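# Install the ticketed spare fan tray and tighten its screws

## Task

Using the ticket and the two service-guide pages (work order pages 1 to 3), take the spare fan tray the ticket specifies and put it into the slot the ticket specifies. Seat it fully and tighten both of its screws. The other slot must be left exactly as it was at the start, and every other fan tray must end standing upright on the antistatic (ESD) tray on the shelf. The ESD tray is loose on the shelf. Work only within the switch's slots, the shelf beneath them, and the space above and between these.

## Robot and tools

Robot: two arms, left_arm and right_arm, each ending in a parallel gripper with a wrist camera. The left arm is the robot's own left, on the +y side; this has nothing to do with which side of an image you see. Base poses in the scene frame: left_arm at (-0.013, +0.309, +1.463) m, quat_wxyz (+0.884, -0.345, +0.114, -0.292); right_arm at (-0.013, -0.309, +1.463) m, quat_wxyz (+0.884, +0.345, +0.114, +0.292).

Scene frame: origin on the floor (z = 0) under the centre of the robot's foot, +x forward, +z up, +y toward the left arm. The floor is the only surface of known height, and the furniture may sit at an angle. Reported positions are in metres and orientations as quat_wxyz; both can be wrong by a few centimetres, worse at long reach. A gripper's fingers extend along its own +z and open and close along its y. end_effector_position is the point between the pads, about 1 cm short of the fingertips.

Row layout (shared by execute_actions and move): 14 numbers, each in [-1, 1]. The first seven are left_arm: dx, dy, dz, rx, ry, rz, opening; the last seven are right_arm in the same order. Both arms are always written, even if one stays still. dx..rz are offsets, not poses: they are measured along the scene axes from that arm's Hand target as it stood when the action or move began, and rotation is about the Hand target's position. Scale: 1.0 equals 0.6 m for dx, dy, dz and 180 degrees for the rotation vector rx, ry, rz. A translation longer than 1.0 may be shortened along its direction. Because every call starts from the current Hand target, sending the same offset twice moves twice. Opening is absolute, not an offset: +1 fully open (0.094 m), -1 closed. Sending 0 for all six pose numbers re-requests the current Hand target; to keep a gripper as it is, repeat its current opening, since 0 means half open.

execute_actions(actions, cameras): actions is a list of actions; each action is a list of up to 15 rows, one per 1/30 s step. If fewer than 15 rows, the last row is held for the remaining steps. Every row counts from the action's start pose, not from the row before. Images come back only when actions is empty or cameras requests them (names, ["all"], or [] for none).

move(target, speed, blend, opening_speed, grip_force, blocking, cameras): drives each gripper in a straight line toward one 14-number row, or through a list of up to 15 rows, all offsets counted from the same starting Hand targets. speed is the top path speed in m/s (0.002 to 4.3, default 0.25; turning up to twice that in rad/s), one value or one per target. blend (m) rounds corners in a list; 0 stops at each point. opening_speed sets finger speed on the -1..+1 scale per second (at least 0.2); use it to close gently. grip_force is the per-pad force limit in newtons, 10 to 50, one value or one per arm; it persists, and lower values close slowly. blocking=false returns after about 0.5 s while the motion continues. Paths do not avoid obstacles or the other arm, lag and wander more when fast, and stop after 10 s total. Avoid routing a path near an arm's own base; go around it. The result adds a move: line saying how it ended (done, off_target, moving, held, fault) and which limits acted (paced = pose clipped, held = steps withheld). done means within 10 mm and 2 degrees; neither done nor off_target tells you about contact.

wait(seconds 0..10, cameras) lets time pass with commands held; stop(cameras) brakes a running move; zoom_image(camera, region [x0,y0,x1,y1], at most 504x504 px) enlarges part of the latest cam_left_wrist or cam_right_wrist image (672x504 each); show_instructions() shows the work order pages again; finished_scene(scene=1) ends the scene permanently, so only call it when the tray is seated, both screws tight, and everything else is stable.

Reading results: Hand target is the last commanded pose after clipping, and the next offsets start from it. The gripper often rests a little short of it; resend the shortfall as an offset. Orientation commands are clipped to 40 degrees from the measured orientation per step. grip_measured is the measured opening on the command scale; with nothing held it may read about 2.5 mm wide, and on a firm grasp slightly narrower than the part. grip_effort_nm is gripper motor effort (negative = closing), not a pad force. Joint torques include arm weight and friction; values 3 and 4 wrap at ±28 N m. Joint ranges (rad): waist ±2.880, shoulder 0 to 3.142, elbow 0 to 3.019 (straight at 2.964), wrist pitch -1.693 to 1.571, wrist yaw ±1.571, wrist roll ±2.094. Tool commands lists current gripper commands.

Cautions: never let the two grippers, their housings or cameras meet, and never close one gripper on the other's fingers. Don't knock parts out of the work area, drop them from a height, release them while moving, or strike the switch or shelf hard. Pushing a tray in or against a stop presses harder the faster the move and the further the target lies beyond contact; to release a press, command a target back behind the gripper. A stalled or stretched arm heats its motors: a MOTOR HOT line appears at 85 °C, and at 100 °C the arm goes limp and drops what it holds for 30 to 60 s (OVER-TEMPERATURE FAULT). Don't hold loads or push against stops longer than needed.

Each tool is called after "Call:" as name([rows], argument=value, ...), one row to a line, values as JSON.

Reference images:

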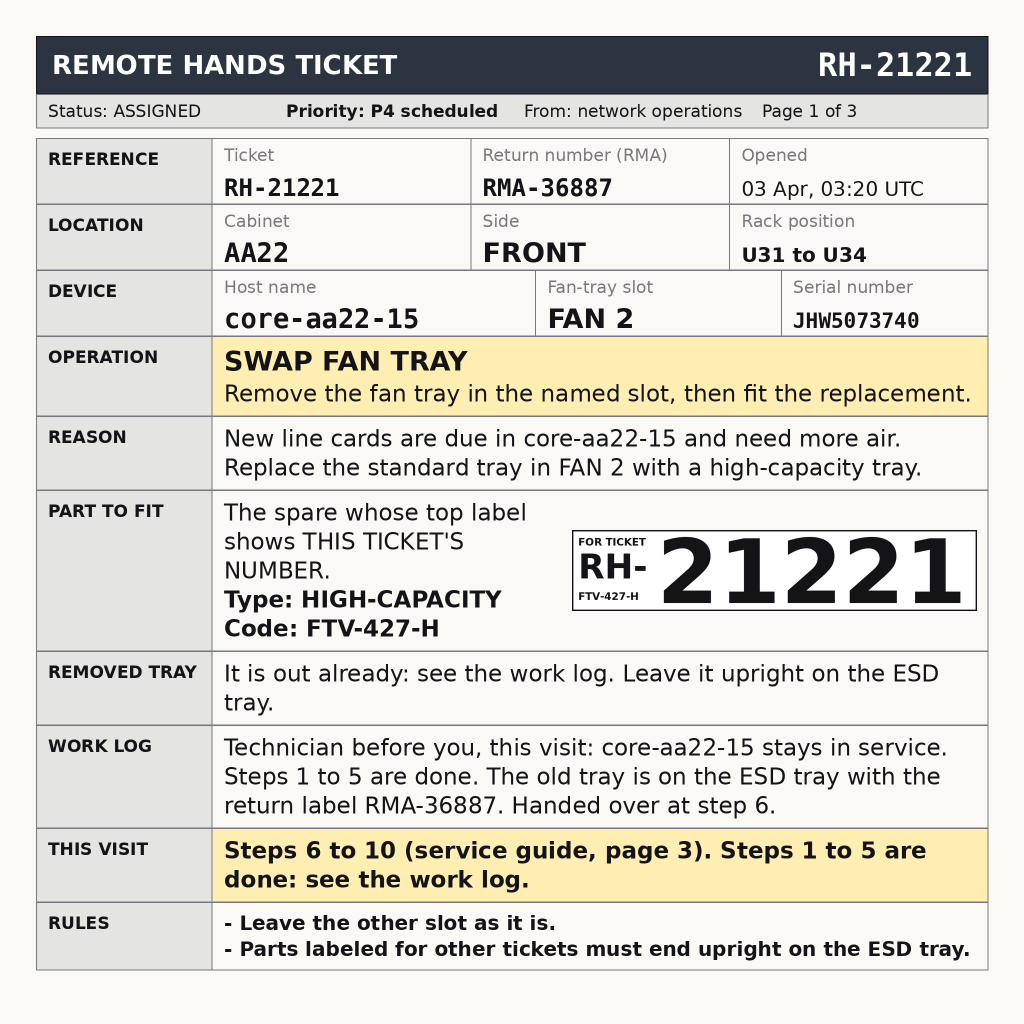

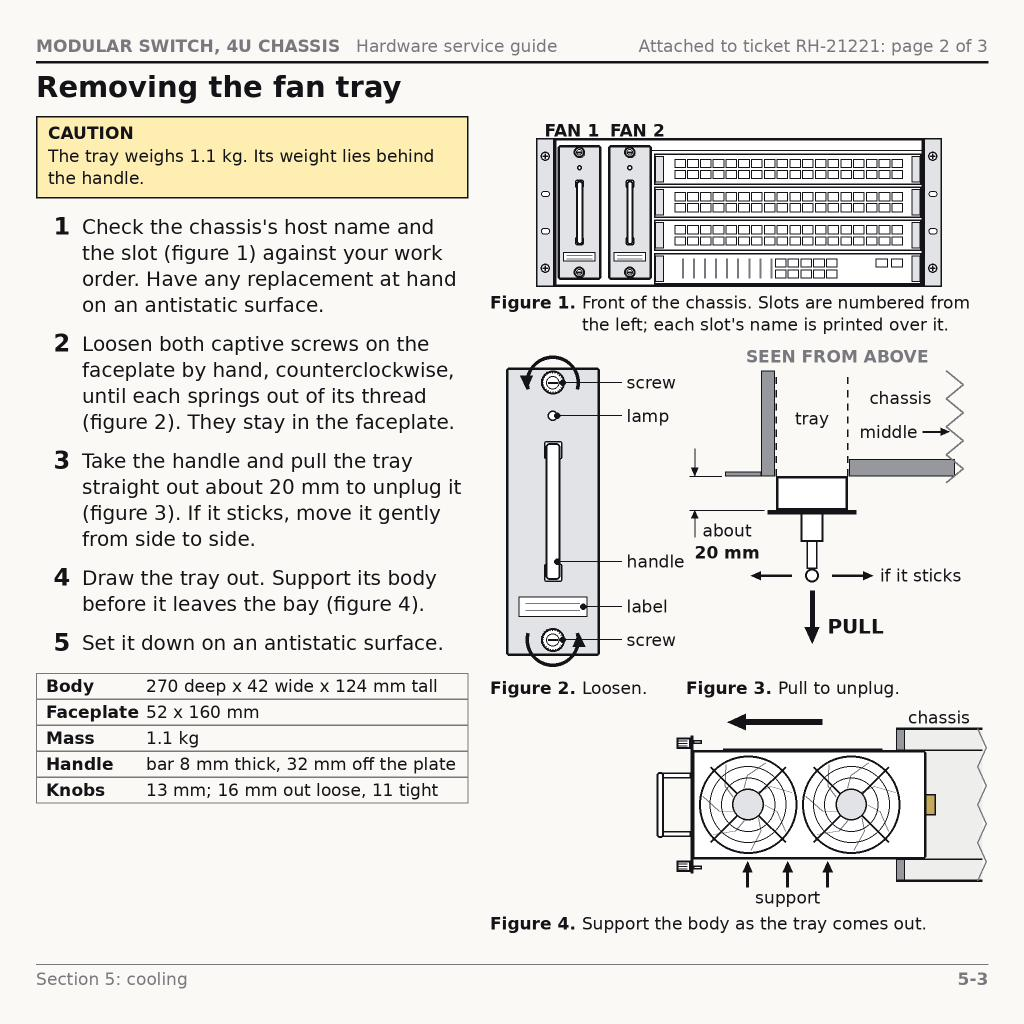

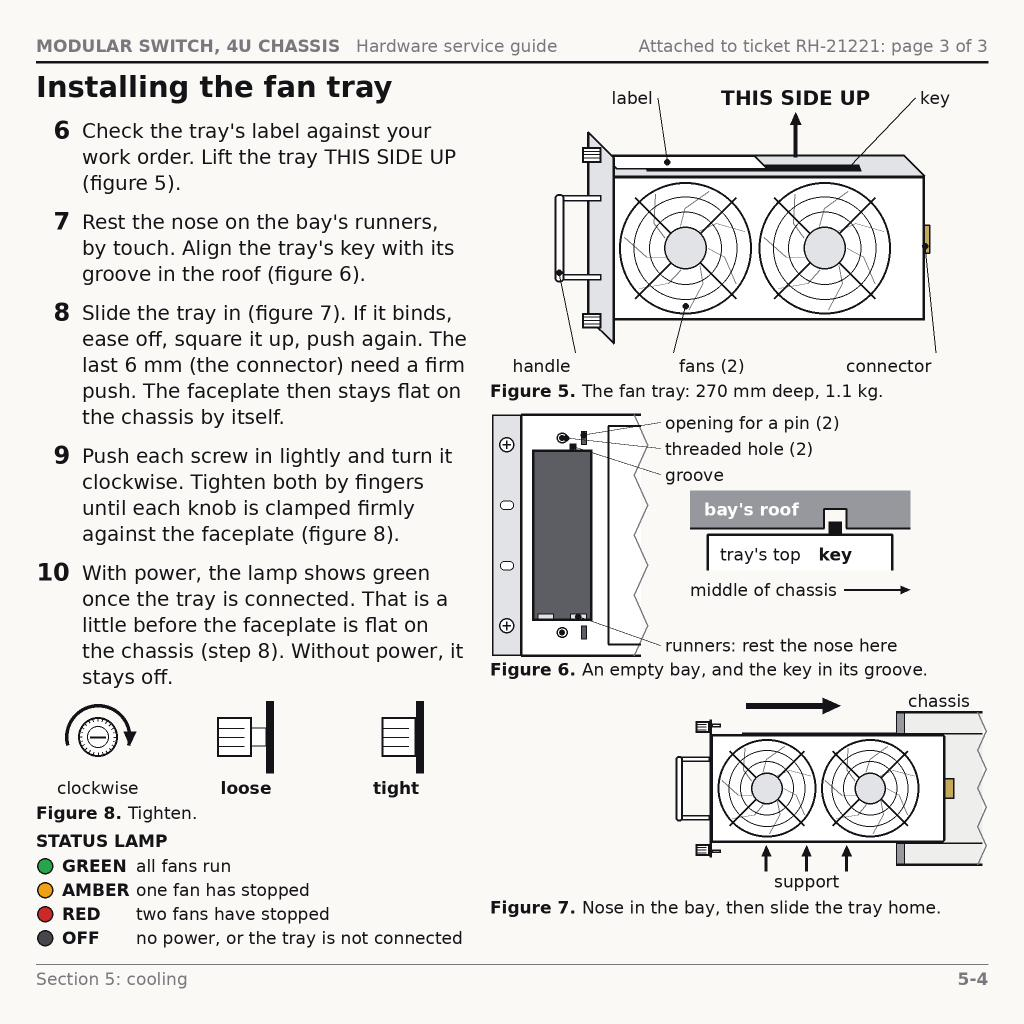

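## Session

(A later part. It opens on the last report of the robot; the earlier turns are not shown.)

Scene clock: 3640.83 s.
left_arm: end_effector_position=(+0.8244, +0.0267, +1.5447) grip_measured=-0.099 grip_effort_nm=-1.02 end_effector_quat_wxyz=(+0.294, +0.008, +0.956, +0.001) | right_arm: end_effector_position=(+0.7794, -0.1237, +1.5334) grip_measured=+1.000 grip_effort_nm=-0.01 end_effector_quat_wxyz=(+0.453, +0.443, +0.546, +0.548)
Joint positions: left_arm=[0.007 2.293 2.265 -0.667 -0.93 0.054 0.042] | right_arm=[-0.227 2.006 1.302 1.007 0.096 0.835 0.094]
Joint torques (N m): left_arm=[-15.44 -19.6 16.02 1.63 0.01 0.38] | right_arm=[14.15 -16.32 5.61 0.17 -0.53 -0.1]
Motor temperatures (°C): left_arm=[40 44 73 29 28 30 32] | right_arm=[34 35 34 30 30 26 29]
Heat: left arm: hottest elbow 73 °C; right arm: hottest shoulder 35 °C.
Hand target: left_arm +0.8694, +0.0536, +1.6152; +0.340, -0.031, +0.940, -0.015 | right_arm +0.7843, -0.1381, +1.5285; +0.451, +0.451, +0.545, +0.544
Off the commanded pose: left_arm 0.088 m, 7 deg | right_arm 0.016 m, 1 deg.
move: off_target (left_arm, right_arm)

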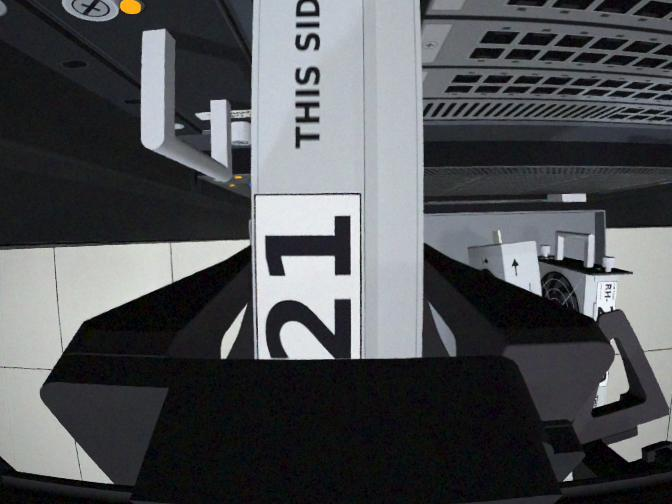

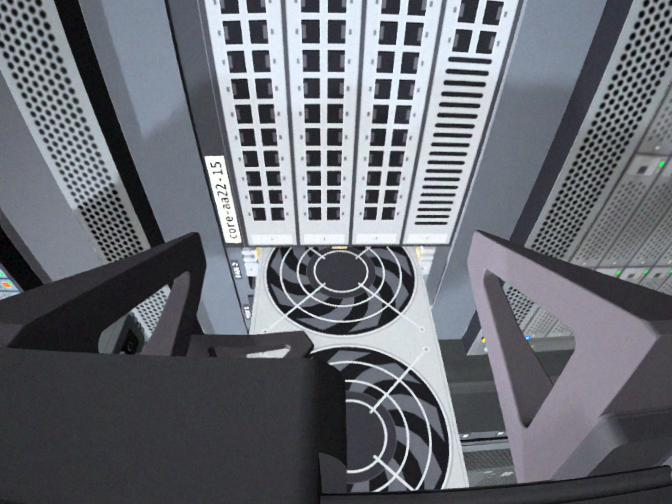

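Call:
move(target=[0.016,0.001,-0.002,0,0,-0.001,-0.3,0,0,0,0,0,0,1], speed=0.05, cameras=["all"])

Call:
zoom_image(camera="cam_left_wrist", region=[60, 0, 312, 252])

Scene clock: 3687.83 s.
left_arm: end_effector_position=(+0.8358, +0.0263, +1.5452) grip_measured=-0.099 grip_effort_nm=-1.02 end_effector_quat_wxyz=(+0.296, +0.008, +0.955, -0.001) | right_arm: end_effector_position=(+0.7794, -0.1237, +1.5334) grip_measured=+1.000 grip_effort_nm=-0.01 end_effector_quat_wxyz=(+0.453, +0.443, +0.546, +0.548)
Joint positions: left_arm=[0.013 2.328 2.34 -0.697 -0.923 0.064 0.042] | right_arm=[-0.227 2.006 1.302 1.007 0.096 0.835 0.094]
Joint torques (N m): left_arm=[-15.33 -19.72 15.88 1.69 0.04 0.36] | right_arm=[14.15 -16.32 5.61 0.16 -0.53 -0.11]
Motor temperatures (°C): left_arm=[40 46 68 29 28 30 32] | right_arm=[34 35 34 30 30 26 29]
Heat: left arm: hottest elbow 68 °C; right arm: hottest shoulder 35 °C.
Hand target: left_arm +0.8789, +0.0540, +1.6140; +0.340, -0.030, +0.940, -0.015 | right_arm +0.7843, -0.1381, +1.5285; +0.451, +0.451, +0.545, +0.544
Off the commanded pose: left_arm 0.086 m, 7 deg | right_arm 0.016 m, 1 deg.
move: off_target (left_arm, right_arm)

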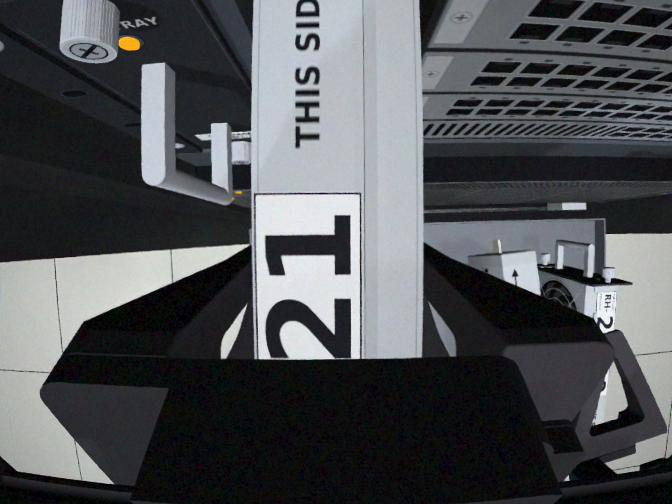

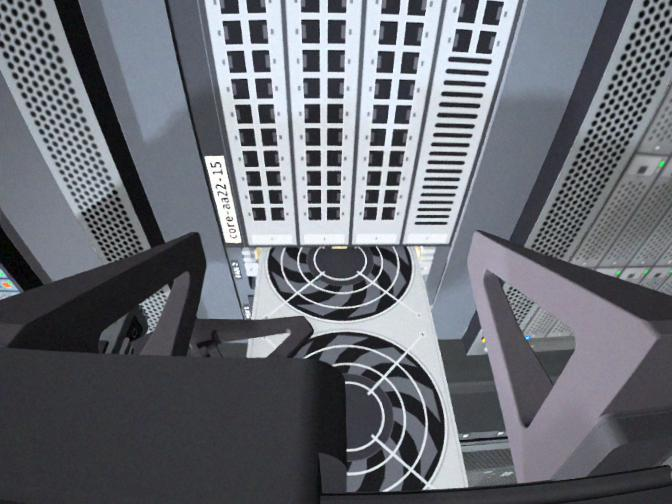

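Scaled by 2.000 from the camera's 672x504 image, which has a finer 960x720 frame.

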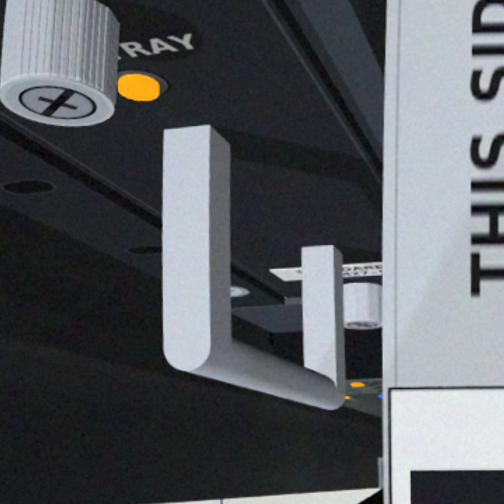

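Call:
move([
  [0,0,0,0,0,0,-0.3,-0.374,-0.05,0,0,0,0,1],
  [0,0,0,0,0,0,-0.3,-0.374,-0.05,0,-0.498,-0.047,-0.047,1],
], speed=0.3, cameras=["all"])

Scene clock: 3723.13 s.
left_arm: end_effector_position=(+0.8366, +0.0262, +1.5451) grip_measured=-0.099 grip_effort_nm=-1.02 end_effector_quat_wxyz=(+0.295, +0.009, +0.955, +0.000) | right_arm: end_effector_position=(+0.5574, -0.1757, +1.5217) grip_measured=+1.000 grip_effort_nm=-0.01 end_effector_quat_wxyz=(+0.680, -0.015, +0.733, +0.018)
Joint positions: left_arm=[0.013 2.332 2.348 -0.702 -0.923 0.064 0.042] | right_arm=[-0.128 1.845 0.642 1.553 0.359 -0.757 0.094]
Joint torques (N m): left_arm=[-15.21 -19.96 15.92 1.58 0.04 0.38] | right_arm=[12.57 -8.64 4.46 1.37 -0.4 -0.28]
Motor temperatures (°C): left_arm=[40 43 72 29 28 30 32] | right_arm=[34 35 34 30 30 26 29]
Heat: left arm: hottest elbow 72 °C; right arm: hottest shoulder 35 °C.
Hand target: left_arm +0.8790, +0.0540, +1.6139; +0.340, -0.030, +0.940, -0.015 | right_arm +0.5599, -0.1681, +1.5285; +0.707, +0.000, +0.707, +0.000
Off the commanded pose: left_arm 0.085 m, 7 deg | right_arm 0.011 m, 5 deg.
joint sent to its limit (right arm) — joint 4 (wrist pitch), upper limit. The joint targets are off in orientation, not in position.
move: off_target (left_arm, right_arm)

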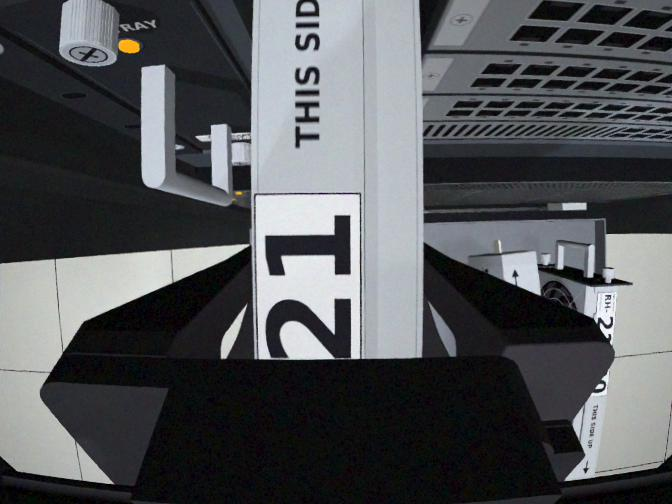

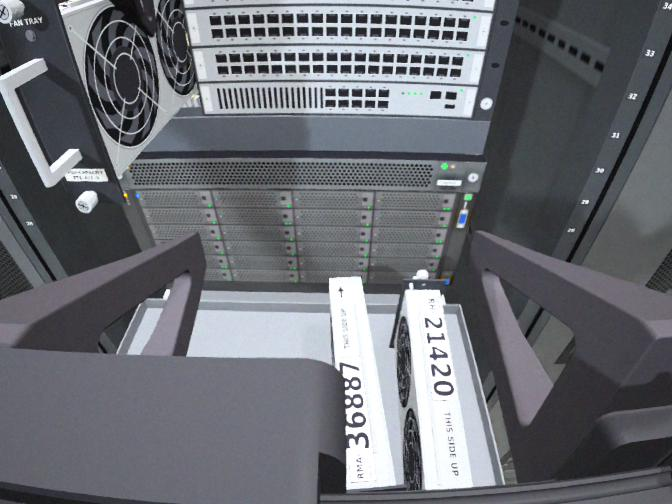

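Call:
move(target=[0,0,0,0,0,0,-0.3,0.05,0.2,-0.01,0,0,0,1], speed=0.2, cameras=["cam_right_wrist"])

Scene clock: 3732.43 s.
left_arm: end_effector_position=(+0.8366, +0.0262, +1.5451) grip_measured=-0.099 grip_effort_nm=-1.03 end_effector_quat_wxyz=(+0.295, +0.009, +0.955, +0.000) | right_arm: end_effector_position=(+0.5885, -0.0551, +1.5162) grip_measured=+1.000 grip_effort_nm=-0.01 end_effector_quat_wxyz=(+0.681, -0.019, +0.732, +0.021)
Joint positions: left_arm=[0.013 2.332 2.348 -0.702 -0.923 0.064 0.042] | right_arm=[0.004 2.123 0.933 1.556 0.474 -0.808 0.094]
Joint torques (N m): left_arm=[-15.09 -19.66 16.01 1.72 0 0.36] | right_arm=[15.44 -10.93 5.45 1.18 -0.26 -0.28]
Motor temperatures (°C): left_arm=[40 43 73 29 28 30 32] | right_arm=[34 35 34 30 30 26 29]
Heat: left arm: hottest elbow 73 °C; right arm: hottest shoulder 35 °C.
Hand target: left_arm +0.8790, +0.0540, +1.6139; +0.340, -0.030, +0.940, -0.015 | right_arm +0.5898, -0.0480, +1.5225; +0.707, +0.000, +0.707, +0.000
Off the commanded pose: left_arm 0.085 m, 7 deg | right_arm 0.009 m, 5 deg.
joint sent to its limit (right arm) — joint 4 (wrist pitch), upper limit. The joint targets are off in orientation, not in position.
move: off_target (left_arm, right_arm)
Images, in order (width x height): cam_right_wrist 672x504.

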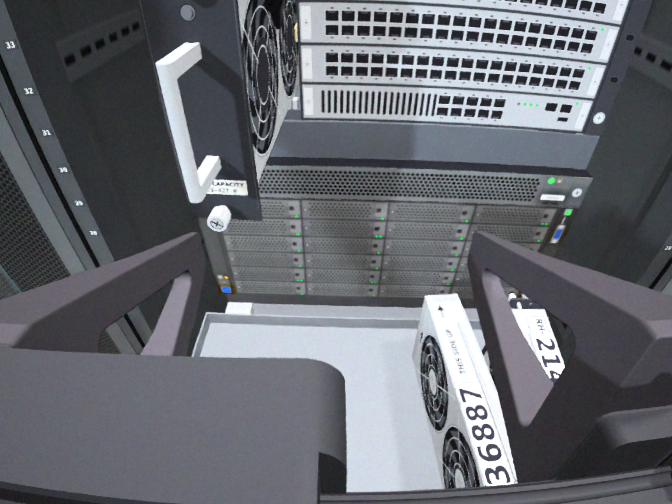

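Call:
move(target=[0,0,0,0,0,0,-0.3,0,0.13,0,0,0,0,1], speed=0.15, cameras=["cam_right_wrist"])

Scene clock: 3741.73 s.
left_arm: end_effector_position=(+0.8366, +0.0262, +1.5451) grip_measured=-0.099 grip_effort_nm=-1.02 end_effector_quat_wxyz=(+0.295, +0.009, +0.955, +0.000) | right_arm: end_effector_position=(+0.5895, +0.0231, +1.5163) grip_measured=+1.000 grip_effort_nm=-0.01 end_effector_quat_wxyz=(+0.681, -0.020, +0.731, +0.020)
Joint positions: left_arm=[0.013 2.332 2.348 -0.702 -0.923 0.064 0.042] | right_arm=[0.088 2.288 1.115 1.556 0.549 -0.846 0.094]
Joint torques (N m): left_arm=[-15.15 -19.78 15.98 1.68 0 0.33] | right_arm=[16.85 -12.16 6.16 1.09 -0.28 -0.28]
Motor temperatures (°C): left_arm=[40 43 73 29 28 30 32] | right_arm=[34 35 34 30 30 26 29]
Heat: left arm: hottest elbow 73 °C; right arm: hottest shoulder 35 °C.
Hand target: left_arm +0.8790, +0.0540, +1.6139; +0.340, -0.030, +0.940, -0.015 | right_arm +0.5899, +0.0300, +1.5224; +0.707, +0.000, +0.707, +0.000
Off the commanded pose: left_arm 0.085 m, 7 deg | right_arm 0.009 m, 5 deg.
joint sent to its limit (right arm) — joint 4 (wrist pitch), upper limit. The joint targets are off in orientation, not in position.
move: off_target (left_arm, right_arm)
Images, in order (width x height): cam_right_wrist 672x504.

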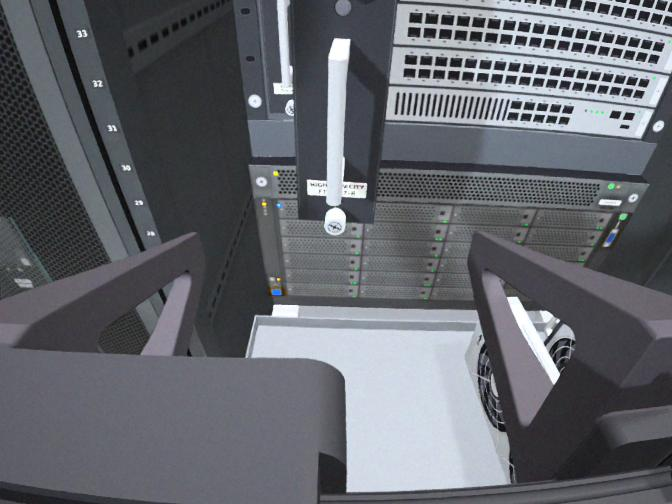

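Call:
move(target=[0,0,0,0,0,0,-0.3,0.08,0.004,0,0,0,0,1], speed=0.1, cameras=["all"])

Scene clock: 3776.73 s.
left_arm: end_effector_position=(+0.8366, +0.0262, +1.5451) grip_measured=-0.099 grip_effort_nm=-1.02 end_effector_quat_wxyz=(+0.295, +0.009, +0.955, +0.000) | right_arm: end_effector_position=(+0.6275, +0.0340, +1.5357) grip_measured=+1.000 grip_effort_nm=-0.01 end_effector_quat_wxyz=(+0.710, +0.004, +0.704, +0.013)
Joint positions: left_arm=[0.013 2.332 2.348 -0.702 -0.923 0.064 0.042] | right_arm=[0.079 2.332 1.256 1.556 0.509 -0.867 0.094]
Joint torques (N m): left_arm=[-15.21 -19.66 15.83 1.61 0 0.35] | right_arm=[14.8 -12.63 6.89 0.06 -0.61 -0.3]
Motor temperatures (°C): left_arm=[40 42 74 29 28 30 32] | right_arm=[34 33 35 30 30 26 29]
Heat: left arm: hottest elbow 74 °C; right arm: hottest elbow 35 °C.
Hand target: left_arm +0.8790, +0.0540, +1.6139; +0.340, -0.030, +0.940, -0.015 | right_arm +0.6378, +0.0324, +1.5223; +0.707, +0.000, +0.707, +0.000
Off the commanded pose: left_arm 0.085 m, 7 deg | right_arm 0.017 m, 2 deg.
move: off_target (left_arm, right_arm)

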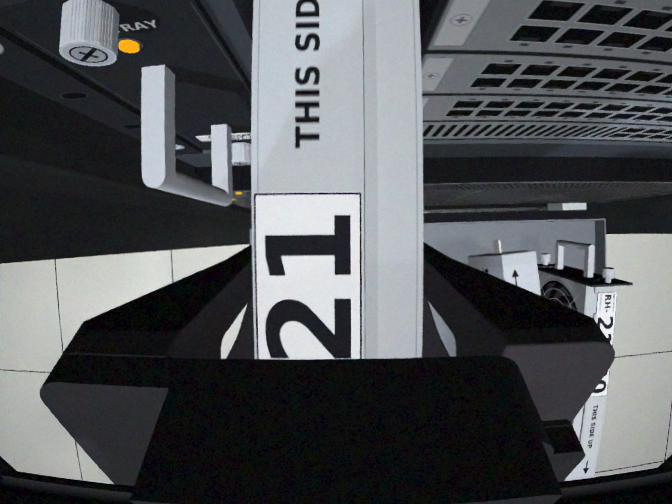

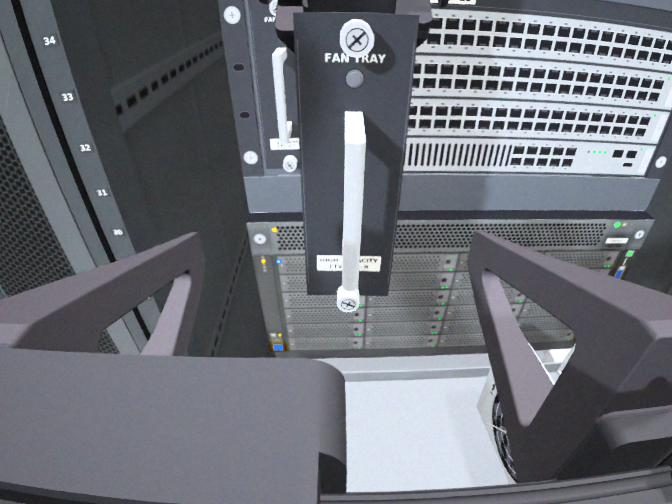

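Call:
move(target=[0,0,0,0,0,0,-0.3,0.03,-0.01,-0.03,0,0,0,1], speed=0.1, cameras=["cam_right_wrist"])

Scene clock: 3790.60 s.
left_arm: end_effector_position=(+0.8366, +0.0262, +1.5451) grip_measured=-0.099 grip_effort_nm=-1.02 end_effector_quat_wxyz=(+0.295, +0.009, +0.955, +0.000) | right_arm: end_effector_position=(+0.6475, +0.0256, +1.5178) grip_measured=+1.000 grip_effort_nm=-0.01 end_effector_quat_wxyz=(+0.711, +0.000, +0.703, +0.004)
Joint positions: left_arm=[0.013 2.332 2.348 -0.702 -0.923 0.064 0.042] | right_arm=[0.035 2.349 1.293 1.534 0.472 -0.868 0.094]
Joint torques (N m): left_arm=[-15.5 -19.55 15.99 1.76 0.02 0.38] | right_arm=[15.5 -13.04 6.69 -0.16 -0.6 -0.1]
Motor temperatures (°C): left_arm=[40 42 74 29 28 30 32] | right_arm=[34 34 35 30 30 26 29]
Heat: left arm: hottest elbow 74 °C; right arm: hottest elbow 35 °C.
Hand target: left_arm +0.8790, +0.0540, +1.6139; +0.340, -0.030, +0.940, -0.015 | right_arm +0.6559, +0.0263, +1.5044; +0.707, +0.000, +0.707, +0.000
Off the commanded pose: left_arm 0.085 m, 7 deg | right_arm 0.016 m, 1 deg.
move: off_target (left_arm, right_arm)
Images, in order (width x height): cam_right_wrist 672x504.

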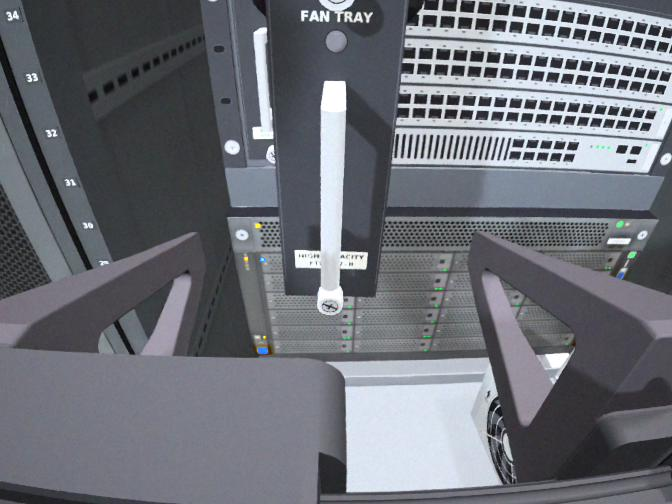

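Call:
move(target=[0,0,0,0,0,0,-0.3,0.044,0.006,0,0,0,0,1], speed=0.1, cameras=["cam_right_wrist"])

Scene clock: 3797.80 s.
left_arm: end_effector_position=(+0.8366, +0.0262, +1.5451) grip_measured=-0.099 grip_effort_nm=-1.02 end_effector_quat_wxyz=(+0.295, +0.009, +0.955, +0.000) | right_arm: end_effector_position=(+0.6718, +0.0321, +1.5193) grip_measured=+1.000 grip_effort_nm=-0.01 end_effector_quat_wxyz=(+0.712, -0.004, +0.703, +0.003)
Joint positions: left_arm=[0.013 2.332 2.348 -0.702 -0.923 0.064 0.042] | right_arm=[0.023 2.361 1.366 1.467 0.458 -0.868 0.094]
Joint torques (N m): left_arm=[-15.21 -19.78 15.97 1.66 0.02 0.35] | right_arm=[15.56 -13.57 7.19 -0.09 -0.61 -0.03]
Motor temperatures (°C): left_arm=[40 42 74 29 28 30 32] | right_arm=[34 34 35 30 30 26 29]
Heat: left arm: hottest elbow 74 °C; right arm: hottest elbow 35 °C.
Hand target: left_arm +0.8790, +0.0540, +1.6139; +0.340, -0.030, +0.940, -0.015 | right_arm +0.6822, +0.0300, +1.5045; +0.707, +0.000, +0.707, +0.000
Off the commanded pose: left_arm 0.085 m, 7 deg | right_arm 0.018 m, 1 deg.
move: off_target (left_arm, right_arm)
Images, in order (width x height): cam_right_wrist 672x504.

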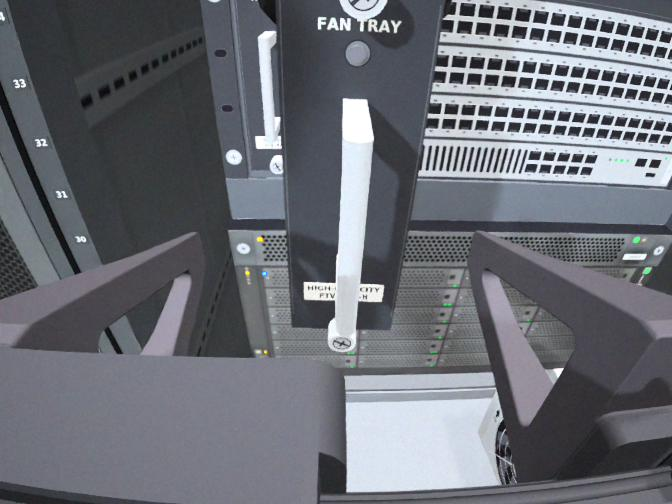

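Call:
zoom_image(camera="cam_right_wrist", region=[180, 90, 500, 380])

Scaled by 1.575 from the camera's 672x504 image, which has a finer 960x720 frame.

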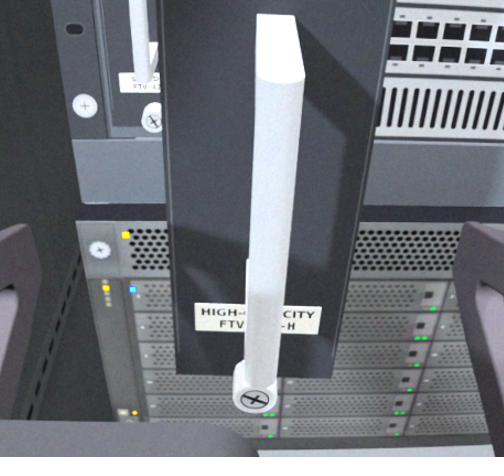

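Call:
move(target=[0,0,0,0,0,0,-0.3,0.005,-0.008,0,0,0,0,1], speed=0.1, cameras=["cam_right_wrist"])

Call:
zoom_image(camera="cam_right_wrist", region=[180, 90, 500, 380])

Scene clock: 3827.23 s.
left_arm: end_effector_position=(+0.8366, +0.0262, +1.5451) grip_measured=-0.099 grip_effort_nm=-1.03 end_effector_quat_wxyz=(+0.295, +0.009, +0.955, +0.000) | right_arm: end_effector_position=(+0.6733, +0.0311, +1.5164) grip_measured=+1.000 grip_effort_nm=-0.01 end_effector_quat_wxyz=(+0.711, -0.007, +0.703, +0.003)
Joint positions: left_arm=[0.013 2.332 2.348 -0.702 -0.923 0.064 0.042] | right_arm=[0.017 2.361 1.366 1.461 0.452 -0.866 0.094]
Joint torques (N m): left_arm=[-15.5 -19.78 15.94 1.73 0 0.36] | right_arm=[15.5 -14.33 6.84 -0.08 -0.59 -0.02]
Motor temperatures (°C): left_arm=[40 42 74 29 28 30 32] | right_arm=[34 35 35 30 30 26 29]
Heat: left arm: hottest elbow 74 °C; right arm: hottest shoulder 35 °C.
Hand target: left_arm +0.8790, +0.0540, +1.6139; +0.340, -0.030, +0.940, -0.015 | right_arm +0.6852, +0.0253, +1.5044; +0.707, +0.000, +0.707, +0.000
Off the commanded pose: left_arm 0.085 m, 7 deg | right_arm 0.018 m, 1 deg.
move: off_target (left_arm, right_arm)
Images, in order (width x height): cam_right_wrist 672x504.

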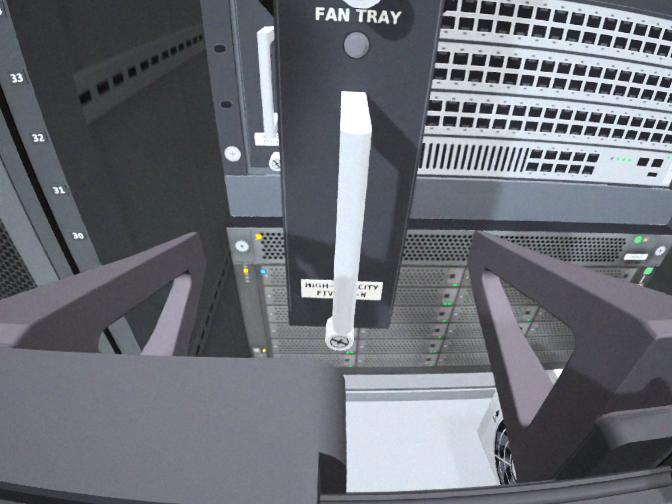

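Scaled by 1.575 from the camera's 672x504 image, which has a finer 960x720 frame.

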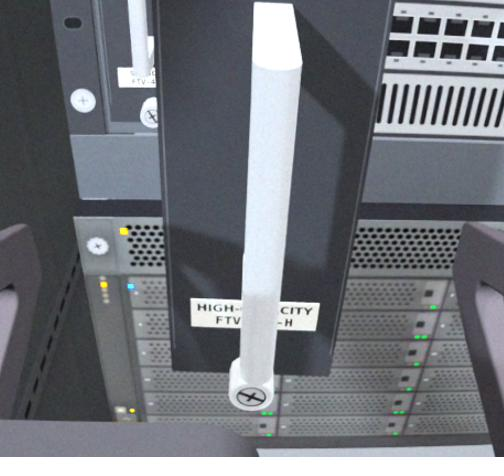

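Call:
move(target=[0,0,0,0,0,0,-0.3,0,-0.004,0,0.018,0,0,1], speed=0.1, cameras=["cam_right_wrist"])

Call:
zoom_image(camera="cam_right_wrist", region=[180, 90, 500, 380])

Scene clock: 3848.07 s.
left_arm: end_effector_position=(+0.8366, +0.0262, +1.5451) grip_measured=-0.099 grip_effort_nm=-1.03 end_effector_quat_wxyz=(+0.295, +0.009, +0.955, +0.000) | right_arm: end_effector_position=(+0.6737, +0.0307, +1.5159) grip_measured=+1.000 grip_effort_nm=-0.01 end_effector_quat_wxyz=(+0.711, +0.013, +0.703, +0.023)
Joint positions: left_arm=[0.013 2.332 2.348 -0.702 -0.923 0.064 0.042] | right_arm=[0.016 2.361 1.366 1.461 0.45 -0.809 0.094]
Joint torques (N m): left_arm=[-15.5 -19.72 15.92 1.7 -0.01 0.36] | right_arm=[15.38 -14.68 6.42 -0.08 -0.6 -0.03]
Motor temperatures (°C): left_arm=[40 42 75 29 28 30 32] | right_arm=[34 35 35 30 30 26 29]
Heat: left arm: hottest elbow 75 °C; right arm: hottest shoulder 35 °C.
Hand target: left_arm +0.8790, +0.0540, +1.6139; +0.340, -0.030, +0.940, -0.015 | right_arm +0.6852, +0.0228, +1.5045; +0.707, +0.020, +0.707, +0.020
Off the commanded pose: left_arm 0.085 m, 7 deg | right_arm 0.018 m, 1 deg.
move: off_target (left_arm, right_arm)
Images, in order (width x height): cam_right_wrist 672x504.

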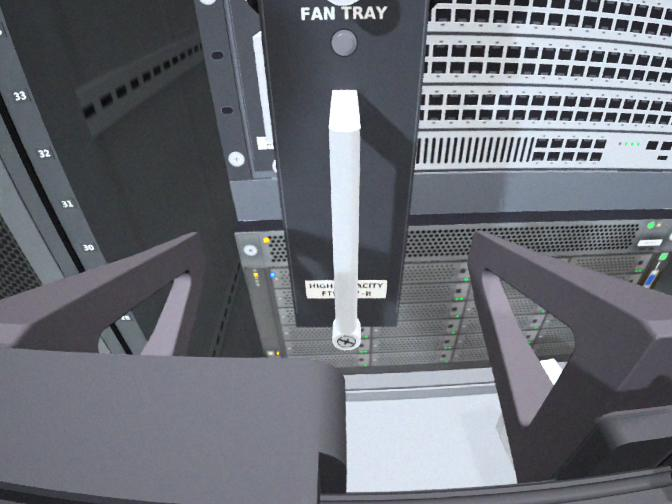

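Scaled by 1.575 from the camera's 672x504 image, which has a finer 960x720 frame.

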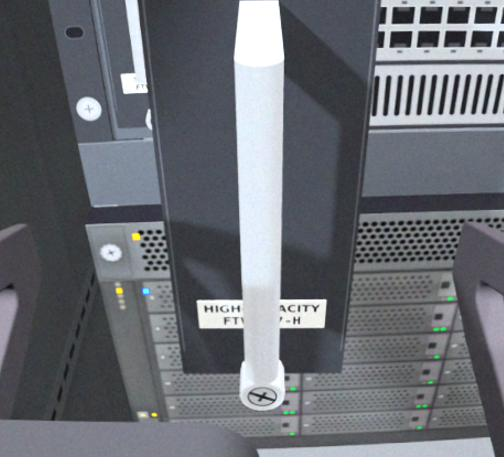

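Call:
move(target=[0,0,0,0,0,0,-0.3,0,0,0,0,0,0,-0.93], speed=0.1, opening_speed=0.5, cameras=["cam_right_wrist"])

Scene clock: 3867.57 s.
left_arm: end_effector_position=(+0.8366, +0.0262, +1.5451) grip_measured=-0.099 grip_effort_nm=-1.02 end_effector_quat_wxyz=(+0.295, +0.009, +0.955, +0.000) | right_arm: end_effector_position=(+0.6750, +0.0285, +1.5136) grip_measured=-0.850 grip_effort_nm=-0.98 end_effector_quat_wxyz=(+0.710, +0.014, +0.704, +0.022)
Joint positions: left_arm=[0.013 2.332 2.348 -0.702 -0.923 0.064 0.042] | right_arm=[0.011 2.361 1.366 1.461 0.45 -0.808 0.007]
Joint torques (N m): left_arm=[-15.03 -19.84 15.87 1.62 0 0.34] | right_arm=[15.85 -14.68 6.42 -0.09 -0.59 -0.02]
Motor temperatures (°C): left_arm=[40 42 75 29 28 30 32] | right_arm=[34 35 35 30 30 26 29]
Heat: left arm: hottest elbow 75 °C; right arm: hottest shoulder 35 °C.
Hand target: left_arm +0.8789, +0.0539, +1.6139; +0.340, -0.030, +0.940, -0.015 | right_arm +0.6852, +0.0228, +1.5045; +0.707, +0.020, +0.707, +0.020
Off the commanded pose: left_arm 0.085 m, 7 deg | right_arm 0.015 m, 1 deg.
move: off_target (left_arm, right_arm)
Images, in order (width x height): cam_right_wrist 672x504.

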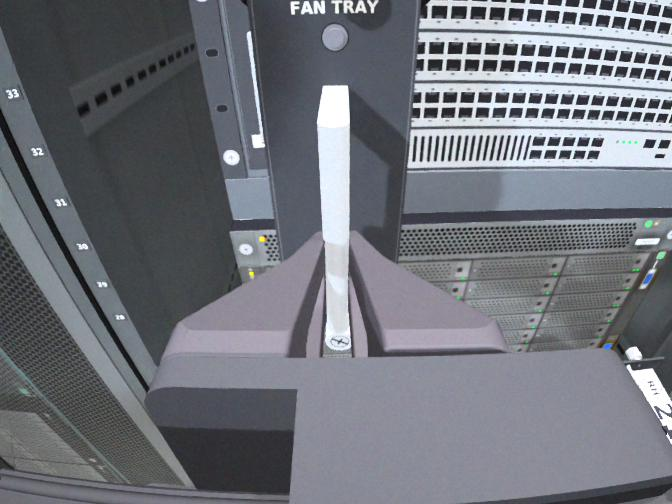

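Call:
move(target=[-0.03,0,-0.035,0,0,0,-0.3,0,0,0,0,0,0,-0.93], speed=0.05, cameras=[])

Scene clock: 3884.20 s.
left_arm: end_effector_position=(+0.8363, +0.0258, +1.5439) grip_measured=-0.099 grip_effort_nm=-1.02 end_effector_quat_wxyz=(+0.304, +0.008, +0.953, +0.001) | right_arm: end_effector_position=(+0.6750, +0.0285, +1.5136) grip_measured=-0.852 grip_effort_nm=-1.04 end_effector_quat_wxyz=(+0.710, +0.014, +0.704, +0.022)
Joint positions: left_arm=[0.014 2.319 2.309 -0.647 -0.924 0.087 0.042] | right_arm=[0.011 2.361 1.366 1.461 0.45 -0.808 0.007]
Joint torques (N m): left_arm=[-14.68 -21.66 8.66 3.04 0.32 0.15] | right_arm=[15.79 -14.62 6.42 -0.08 -0.6 -0.02]
Motor temperatures (°C): left_arm=[40 42 74 29 28 30 32] | right_arm=[34 36 35 30 30 26 30]
Heat: left arm: hottest elbow 74 °C; right arm: hottest shoulder 36 °C.
Hand target: left_arm +0.8610, +0.0541, +1.5929; +0.340, -0.030, +0.940, -0.015 | right_arm +0.6852, +0.0228, +1.5045; +0.707, +0.020, +0.707, +0.020
Off the commanded pose: left_arm 0.062 m, 6 deg | right_arm 0.015 m, 1 deg.
move: off_target (left_arm, right_arm)
No camera images: "cameras" was empty.

Call:
move(target=[0,0,0,0,0,0,0.2,0,0,0,0,0,0,-0.93], speed=0.05, opening_speed=0.3, cameras=["all"])

Scene clock: 3891.83 s.
left_arm: end_effector_position=(+0.8447, +0.0336, +1.5626) grip_measured=+0.197 grip_effort_nm=0.09 end_effector_quat_wxyz=(+0.319, -0.005, +0.948, -0.012) | right_arm: end_effector_position=(+0.6755, +0.0282, +1.5123) grip_measured=-0.852 grip_effort_nm=-1.04 end_effector_quat_wxyz=(+0.709, +0.012, +0.705, +0.020)
Joint positions: left_arm=[0.01 2.296 2.309 -0.622 -0.907 0.093 0.056] | right_arm=[0.009 2.361 1.366 1.458 0.449 -0.811 0.007]
Joint torques (N m): left_arm=[-14.15 -19.55 9.7 1.84 -0.22 0.14] | right_arm=[16.03 -14.68 6.42 0.03 -0.56 0.01]
Motor temperatures (°C): left_arm=[40 42 72 29 28 30 32] | right_arm=[35 36 35 30 30 26 31]
Heat: left arm: hottest elbow 72 °C; right arm: hottest shoulder 36 °C.
Hand target: left_arm +0.8610, +0.0540, +1.5929; +0.340, -0.030, +0.940, -0.015 | right_arm +0.6853, +0.0228, +1.5045; +0.707, +0.020, +0.707, +0.020
Off the commanded pose: left_arm 0.040 m, 4 deg | right_arm 0.014 m, 1 deg.
move: off_target (left_arm, right_arm)

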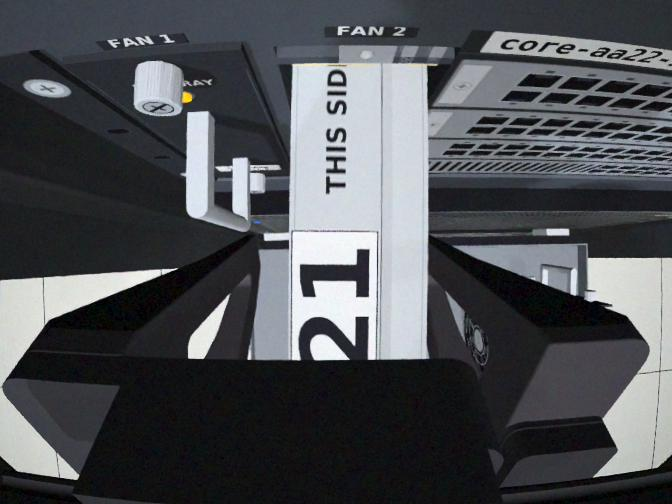

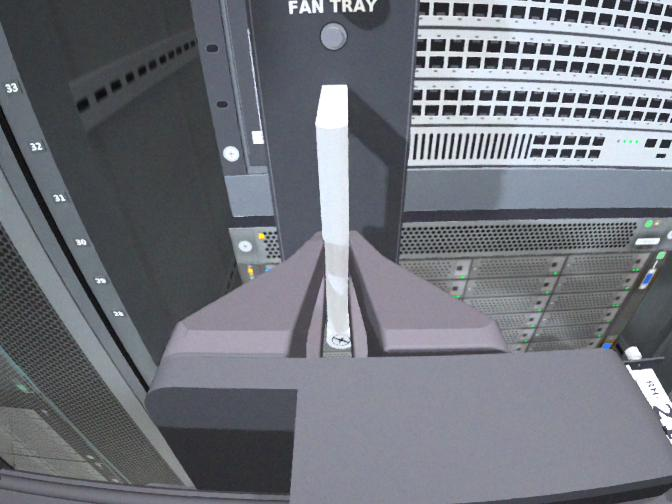

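Call:
move([
  [-0.13,-0.005,0.2,0,0,0,0.2,0,0,0,0,0,0,-0.93],
  [-0.45,0.35,0.25,0,0,0,0.2,0,0,0,0,0,0,-0.93],
], speed=0.2, blend=[0.05,0], cameras=["all"])

Scene clock: 3903.30 s.
left_arm: end_effector_position=(+0.5979, +0.2720, +1.7421) grip_measured=+0.199 grip_effort_nm=0.07 end_effector_quat_wxyz=(+0.341, -0.038, +0.939, -0.013) | right_arm: end_effector_position=(+0.6755, +0.0282, +1.5123) grip_measured=-0.852 grip_effort_nm=-1.04 end_effector_quat_wxyz=(+0.709, +0.011, +0.705, +0.020)
Joint positions: left_arm=[-0.193 1.321 1.372 -0.767 -1.087 -0.128 0.056] | right_arm=[0.009 2.361 1.366 1.458 0.449 -0.812 0.007]
Joint torques (N m): left_arm=[-7.12 -5.19 6.79 0.46 -0.17 -0.03] | right_arm=[15.97 -14.68 6.42 0.03 -0.56 0.01]
Motor temperatures (°C): left_arm=[40 42 69 29 28 30 31] | right_arm=[35 36 35 30 30 26 31]
Heat: left arm: hottest elbow 69 °C; right arm: hottest shoulder 36 °C.
Hand target: left_arm +0.5909, +0.2639, +1.7430; +0.340, -0.030, +0.940, -0.015 | right_arm +0.6853, +0.0228, +1.5044; +0.707, +0.020, +0.707, +0.020
Off the commanded pose: left_arm 0.011 m, 1 deg | right_arm 0.014 m, 1 deg.
move: off_target (left_arm, right_arm)

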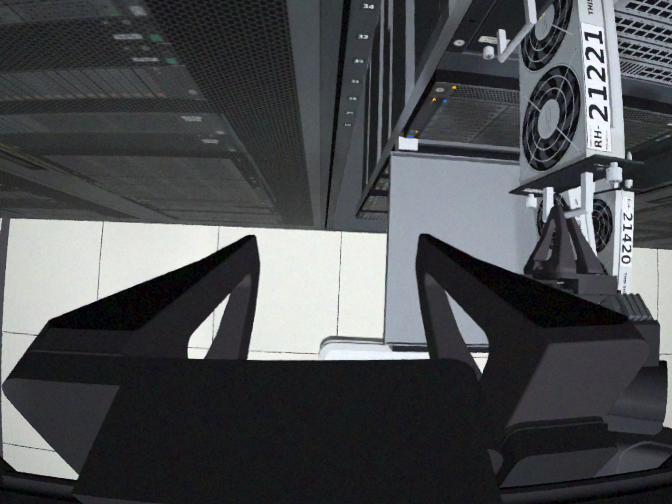

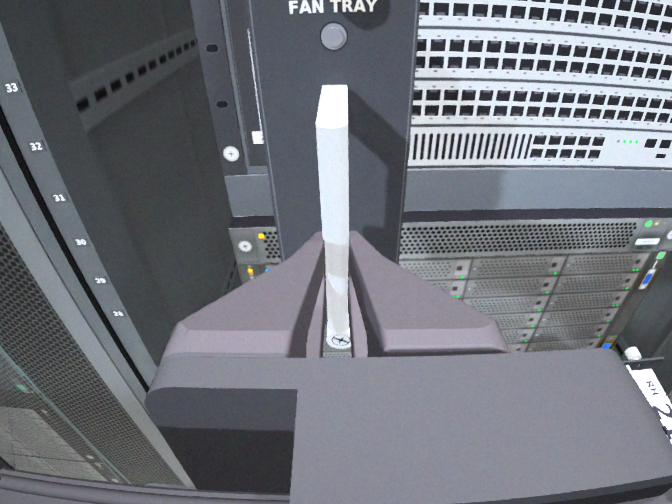

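Call:
move(target=[0,0,0,0,0,0,0.2,0.04,0,0,0,0,0,-0.93], speed=0.05, cameras=["all"])

Scene clock: 3910.23 s.
left_arm: end_effector_position=(+0.5979, +0.2720, +1.7421) grip_measured=+0.199 grip_effort_nm=0.07 end_effector_quat_wxyz=(+0.341, -0.038, +0.939, -0.013) | right_arm: end_effector_position=(+0.6761, +0.0295, +1.5110) grip_measured=-0.852 grip_effort_nm=-1.04 end_effector_quat_wxyz=(+0.708, +0.008, +0.706, +0.021)
Joint positions: left_arm=[-0.193 1.321 1.372 -0.767 -1.087 -0.129 0.056] | right_arm=[0.009 2.361 1.367 1.449 0.447 -0.812 0.007]
Joint torques (N m): left_arm=[-7.12 -5.25 6.6 0.38 -0.19 -0.02] | right_arm=[14.56 -14.62 10.33 -1.62 -1.09 0.08]
Motor temperatures (°C): left_arm=[39 42 67 29 28 30 31] | right_arm=[35 36 35 30 30 26 31]
Heat: left arm: hottest elbow 67 °C; right arm: hottest shoulder 36 °C.
Hand target: left_arm +0.5909, +0.2639, +1.7430; +0.340, -0.030, +0.940, -0.015 | right_arm +0.7092, +0.0228, +1.5045; +0.707, +0.020, +0.707, +0.020
Off the commanded pose: left_arm 0.011 m, 1 deg | right_arm 0.035 m, 1 deg.
move: off_target (left_arm, right_arm)

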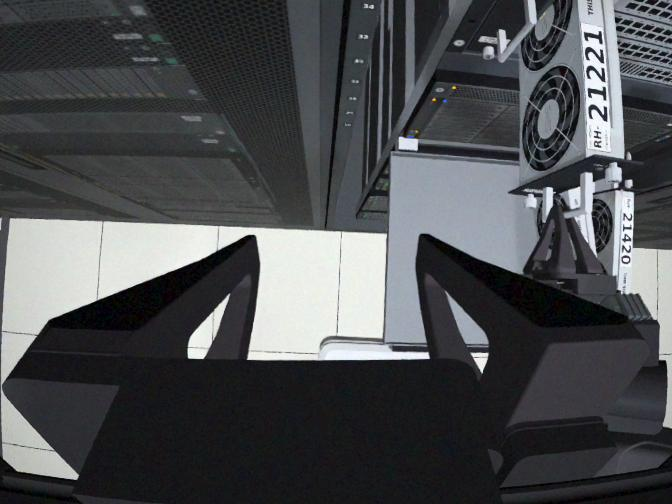

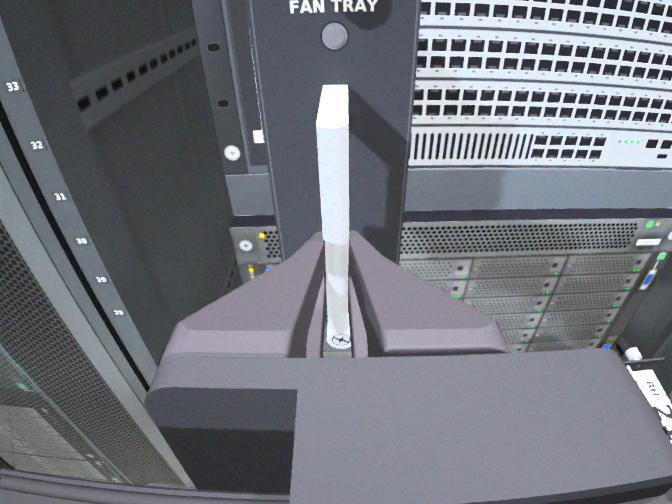

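Call:
move(target=[0,0,0,0,0,0,0.2,0.02,0,0.02,0,0,0,-0.93], speed=0.05, cameras=[])

Scene clock: 3923.77 s.
left_arm: end_effector_position=(+0.5979, +0.2720, +1.7421) grip_measured=+0.199 grip_effort_nm=0.07 end_effector_quat_wxyz=(+0.341, -0.038, +0.939, -0.013) | right_arm: end_effector_position=(+0.6769, +0.0295, +1.5110) grip_measured=-0.852 grip_effort_nm=-1.04 end_effector_quat_wxyz=(+0.706, +0.006, +0.708, +0.020)
Joint positions: left_arm=[-0.193 1.321 1.372 -0.767 -1.087 -0.129 0.056] | right_arm=[0.009 2.358 1.367 1.44 0.451 -0.812 0.007]
Joint torques (N m): left_arm=[-7.18 -5.36 6.69 0.49 -0.21 -0.03] | right_arm=[15.03 -15.85 11.84 -2.56 -1.04 0.06]
Motor temperatures (°C): left_arm=[39 41 64 29 28 30 31] | right_arm=[34 36 37 30 31 26 31]
Heat: left arm: hottest elbow 64 °C; right arm: hottest elbow 37 °C.
Hand target: left_arm +0.5909, +0.2639, +1.7430; +0.340, -0.030, +0.940, -0.015 | right_arm +0.7212, +0.0229, +1.5163; +0.707, +0.020, +0.707, +0.020
Off the commanded pose: left_arm 0.011 m, 1 deg | right_arm 0.045 m, 2 deg.
move: off_target (left_arm, right_arm)
No camera images: "cameras" was empty.

Call:
move(target=[0,0,0,0,0,0,0.2,0.02,0,0.02,0,0,0,-0.93], speed=0.05, cameras=[])

Scene clock: 3929.13 s.
left_arm: end_effector_position=(+0.5979, +0.2720, +1.7421) grip_measured=+0.199 grip_effort_nm=0.07 end_effector_quat_wxyz=(+0.341, -0.038, +0.939, -0.013) | right_arm: end_effector_position=(+0.6785, +0.0287, +1.5114) grip_measured=-0.852 grip_effort_nm=-1.04 end_effector_quat_wxyz=(+0.701, +0.006, +0.713, +0.019)
Joint positions: left_arm=[-0.193 1.321 1.372 -0.767 -1.087 -0.129 0.056] | right_arm=[0.01 2.351 1.367 1.424 0.463 -0.812 0.007]
Joint torques (N m): left_arm=[-6.83 -5.01 6.76 0.44 -0.17 -0.06] | right_arm=[15.38 -16.73 13.2 -3.32 -1.37 0.03]
Motor temperatures (°C): left_arm=[38 41 63 29 28 30 31] | right_arm=[34 35 39 30 31 26 31]
Heat: left arm: hottest elbow 63 °C; right arm: hottest elbow 39 °C.
Hand target: left_arm +0.5909, +0.2639, +1.7430; +0.340, -0.030, +0.940, -0.015 | right_arm +0.7332, +0.0228, +1.5282; +0.707, +0.020, +0.707, +0.020
Off the commanded pose: left_arm 0.011 m, 1 deg | right_arm 0.058 m, 2 deg.
move: off_target (left_arm, right_arm)
No camera images: "cameras" was empty.


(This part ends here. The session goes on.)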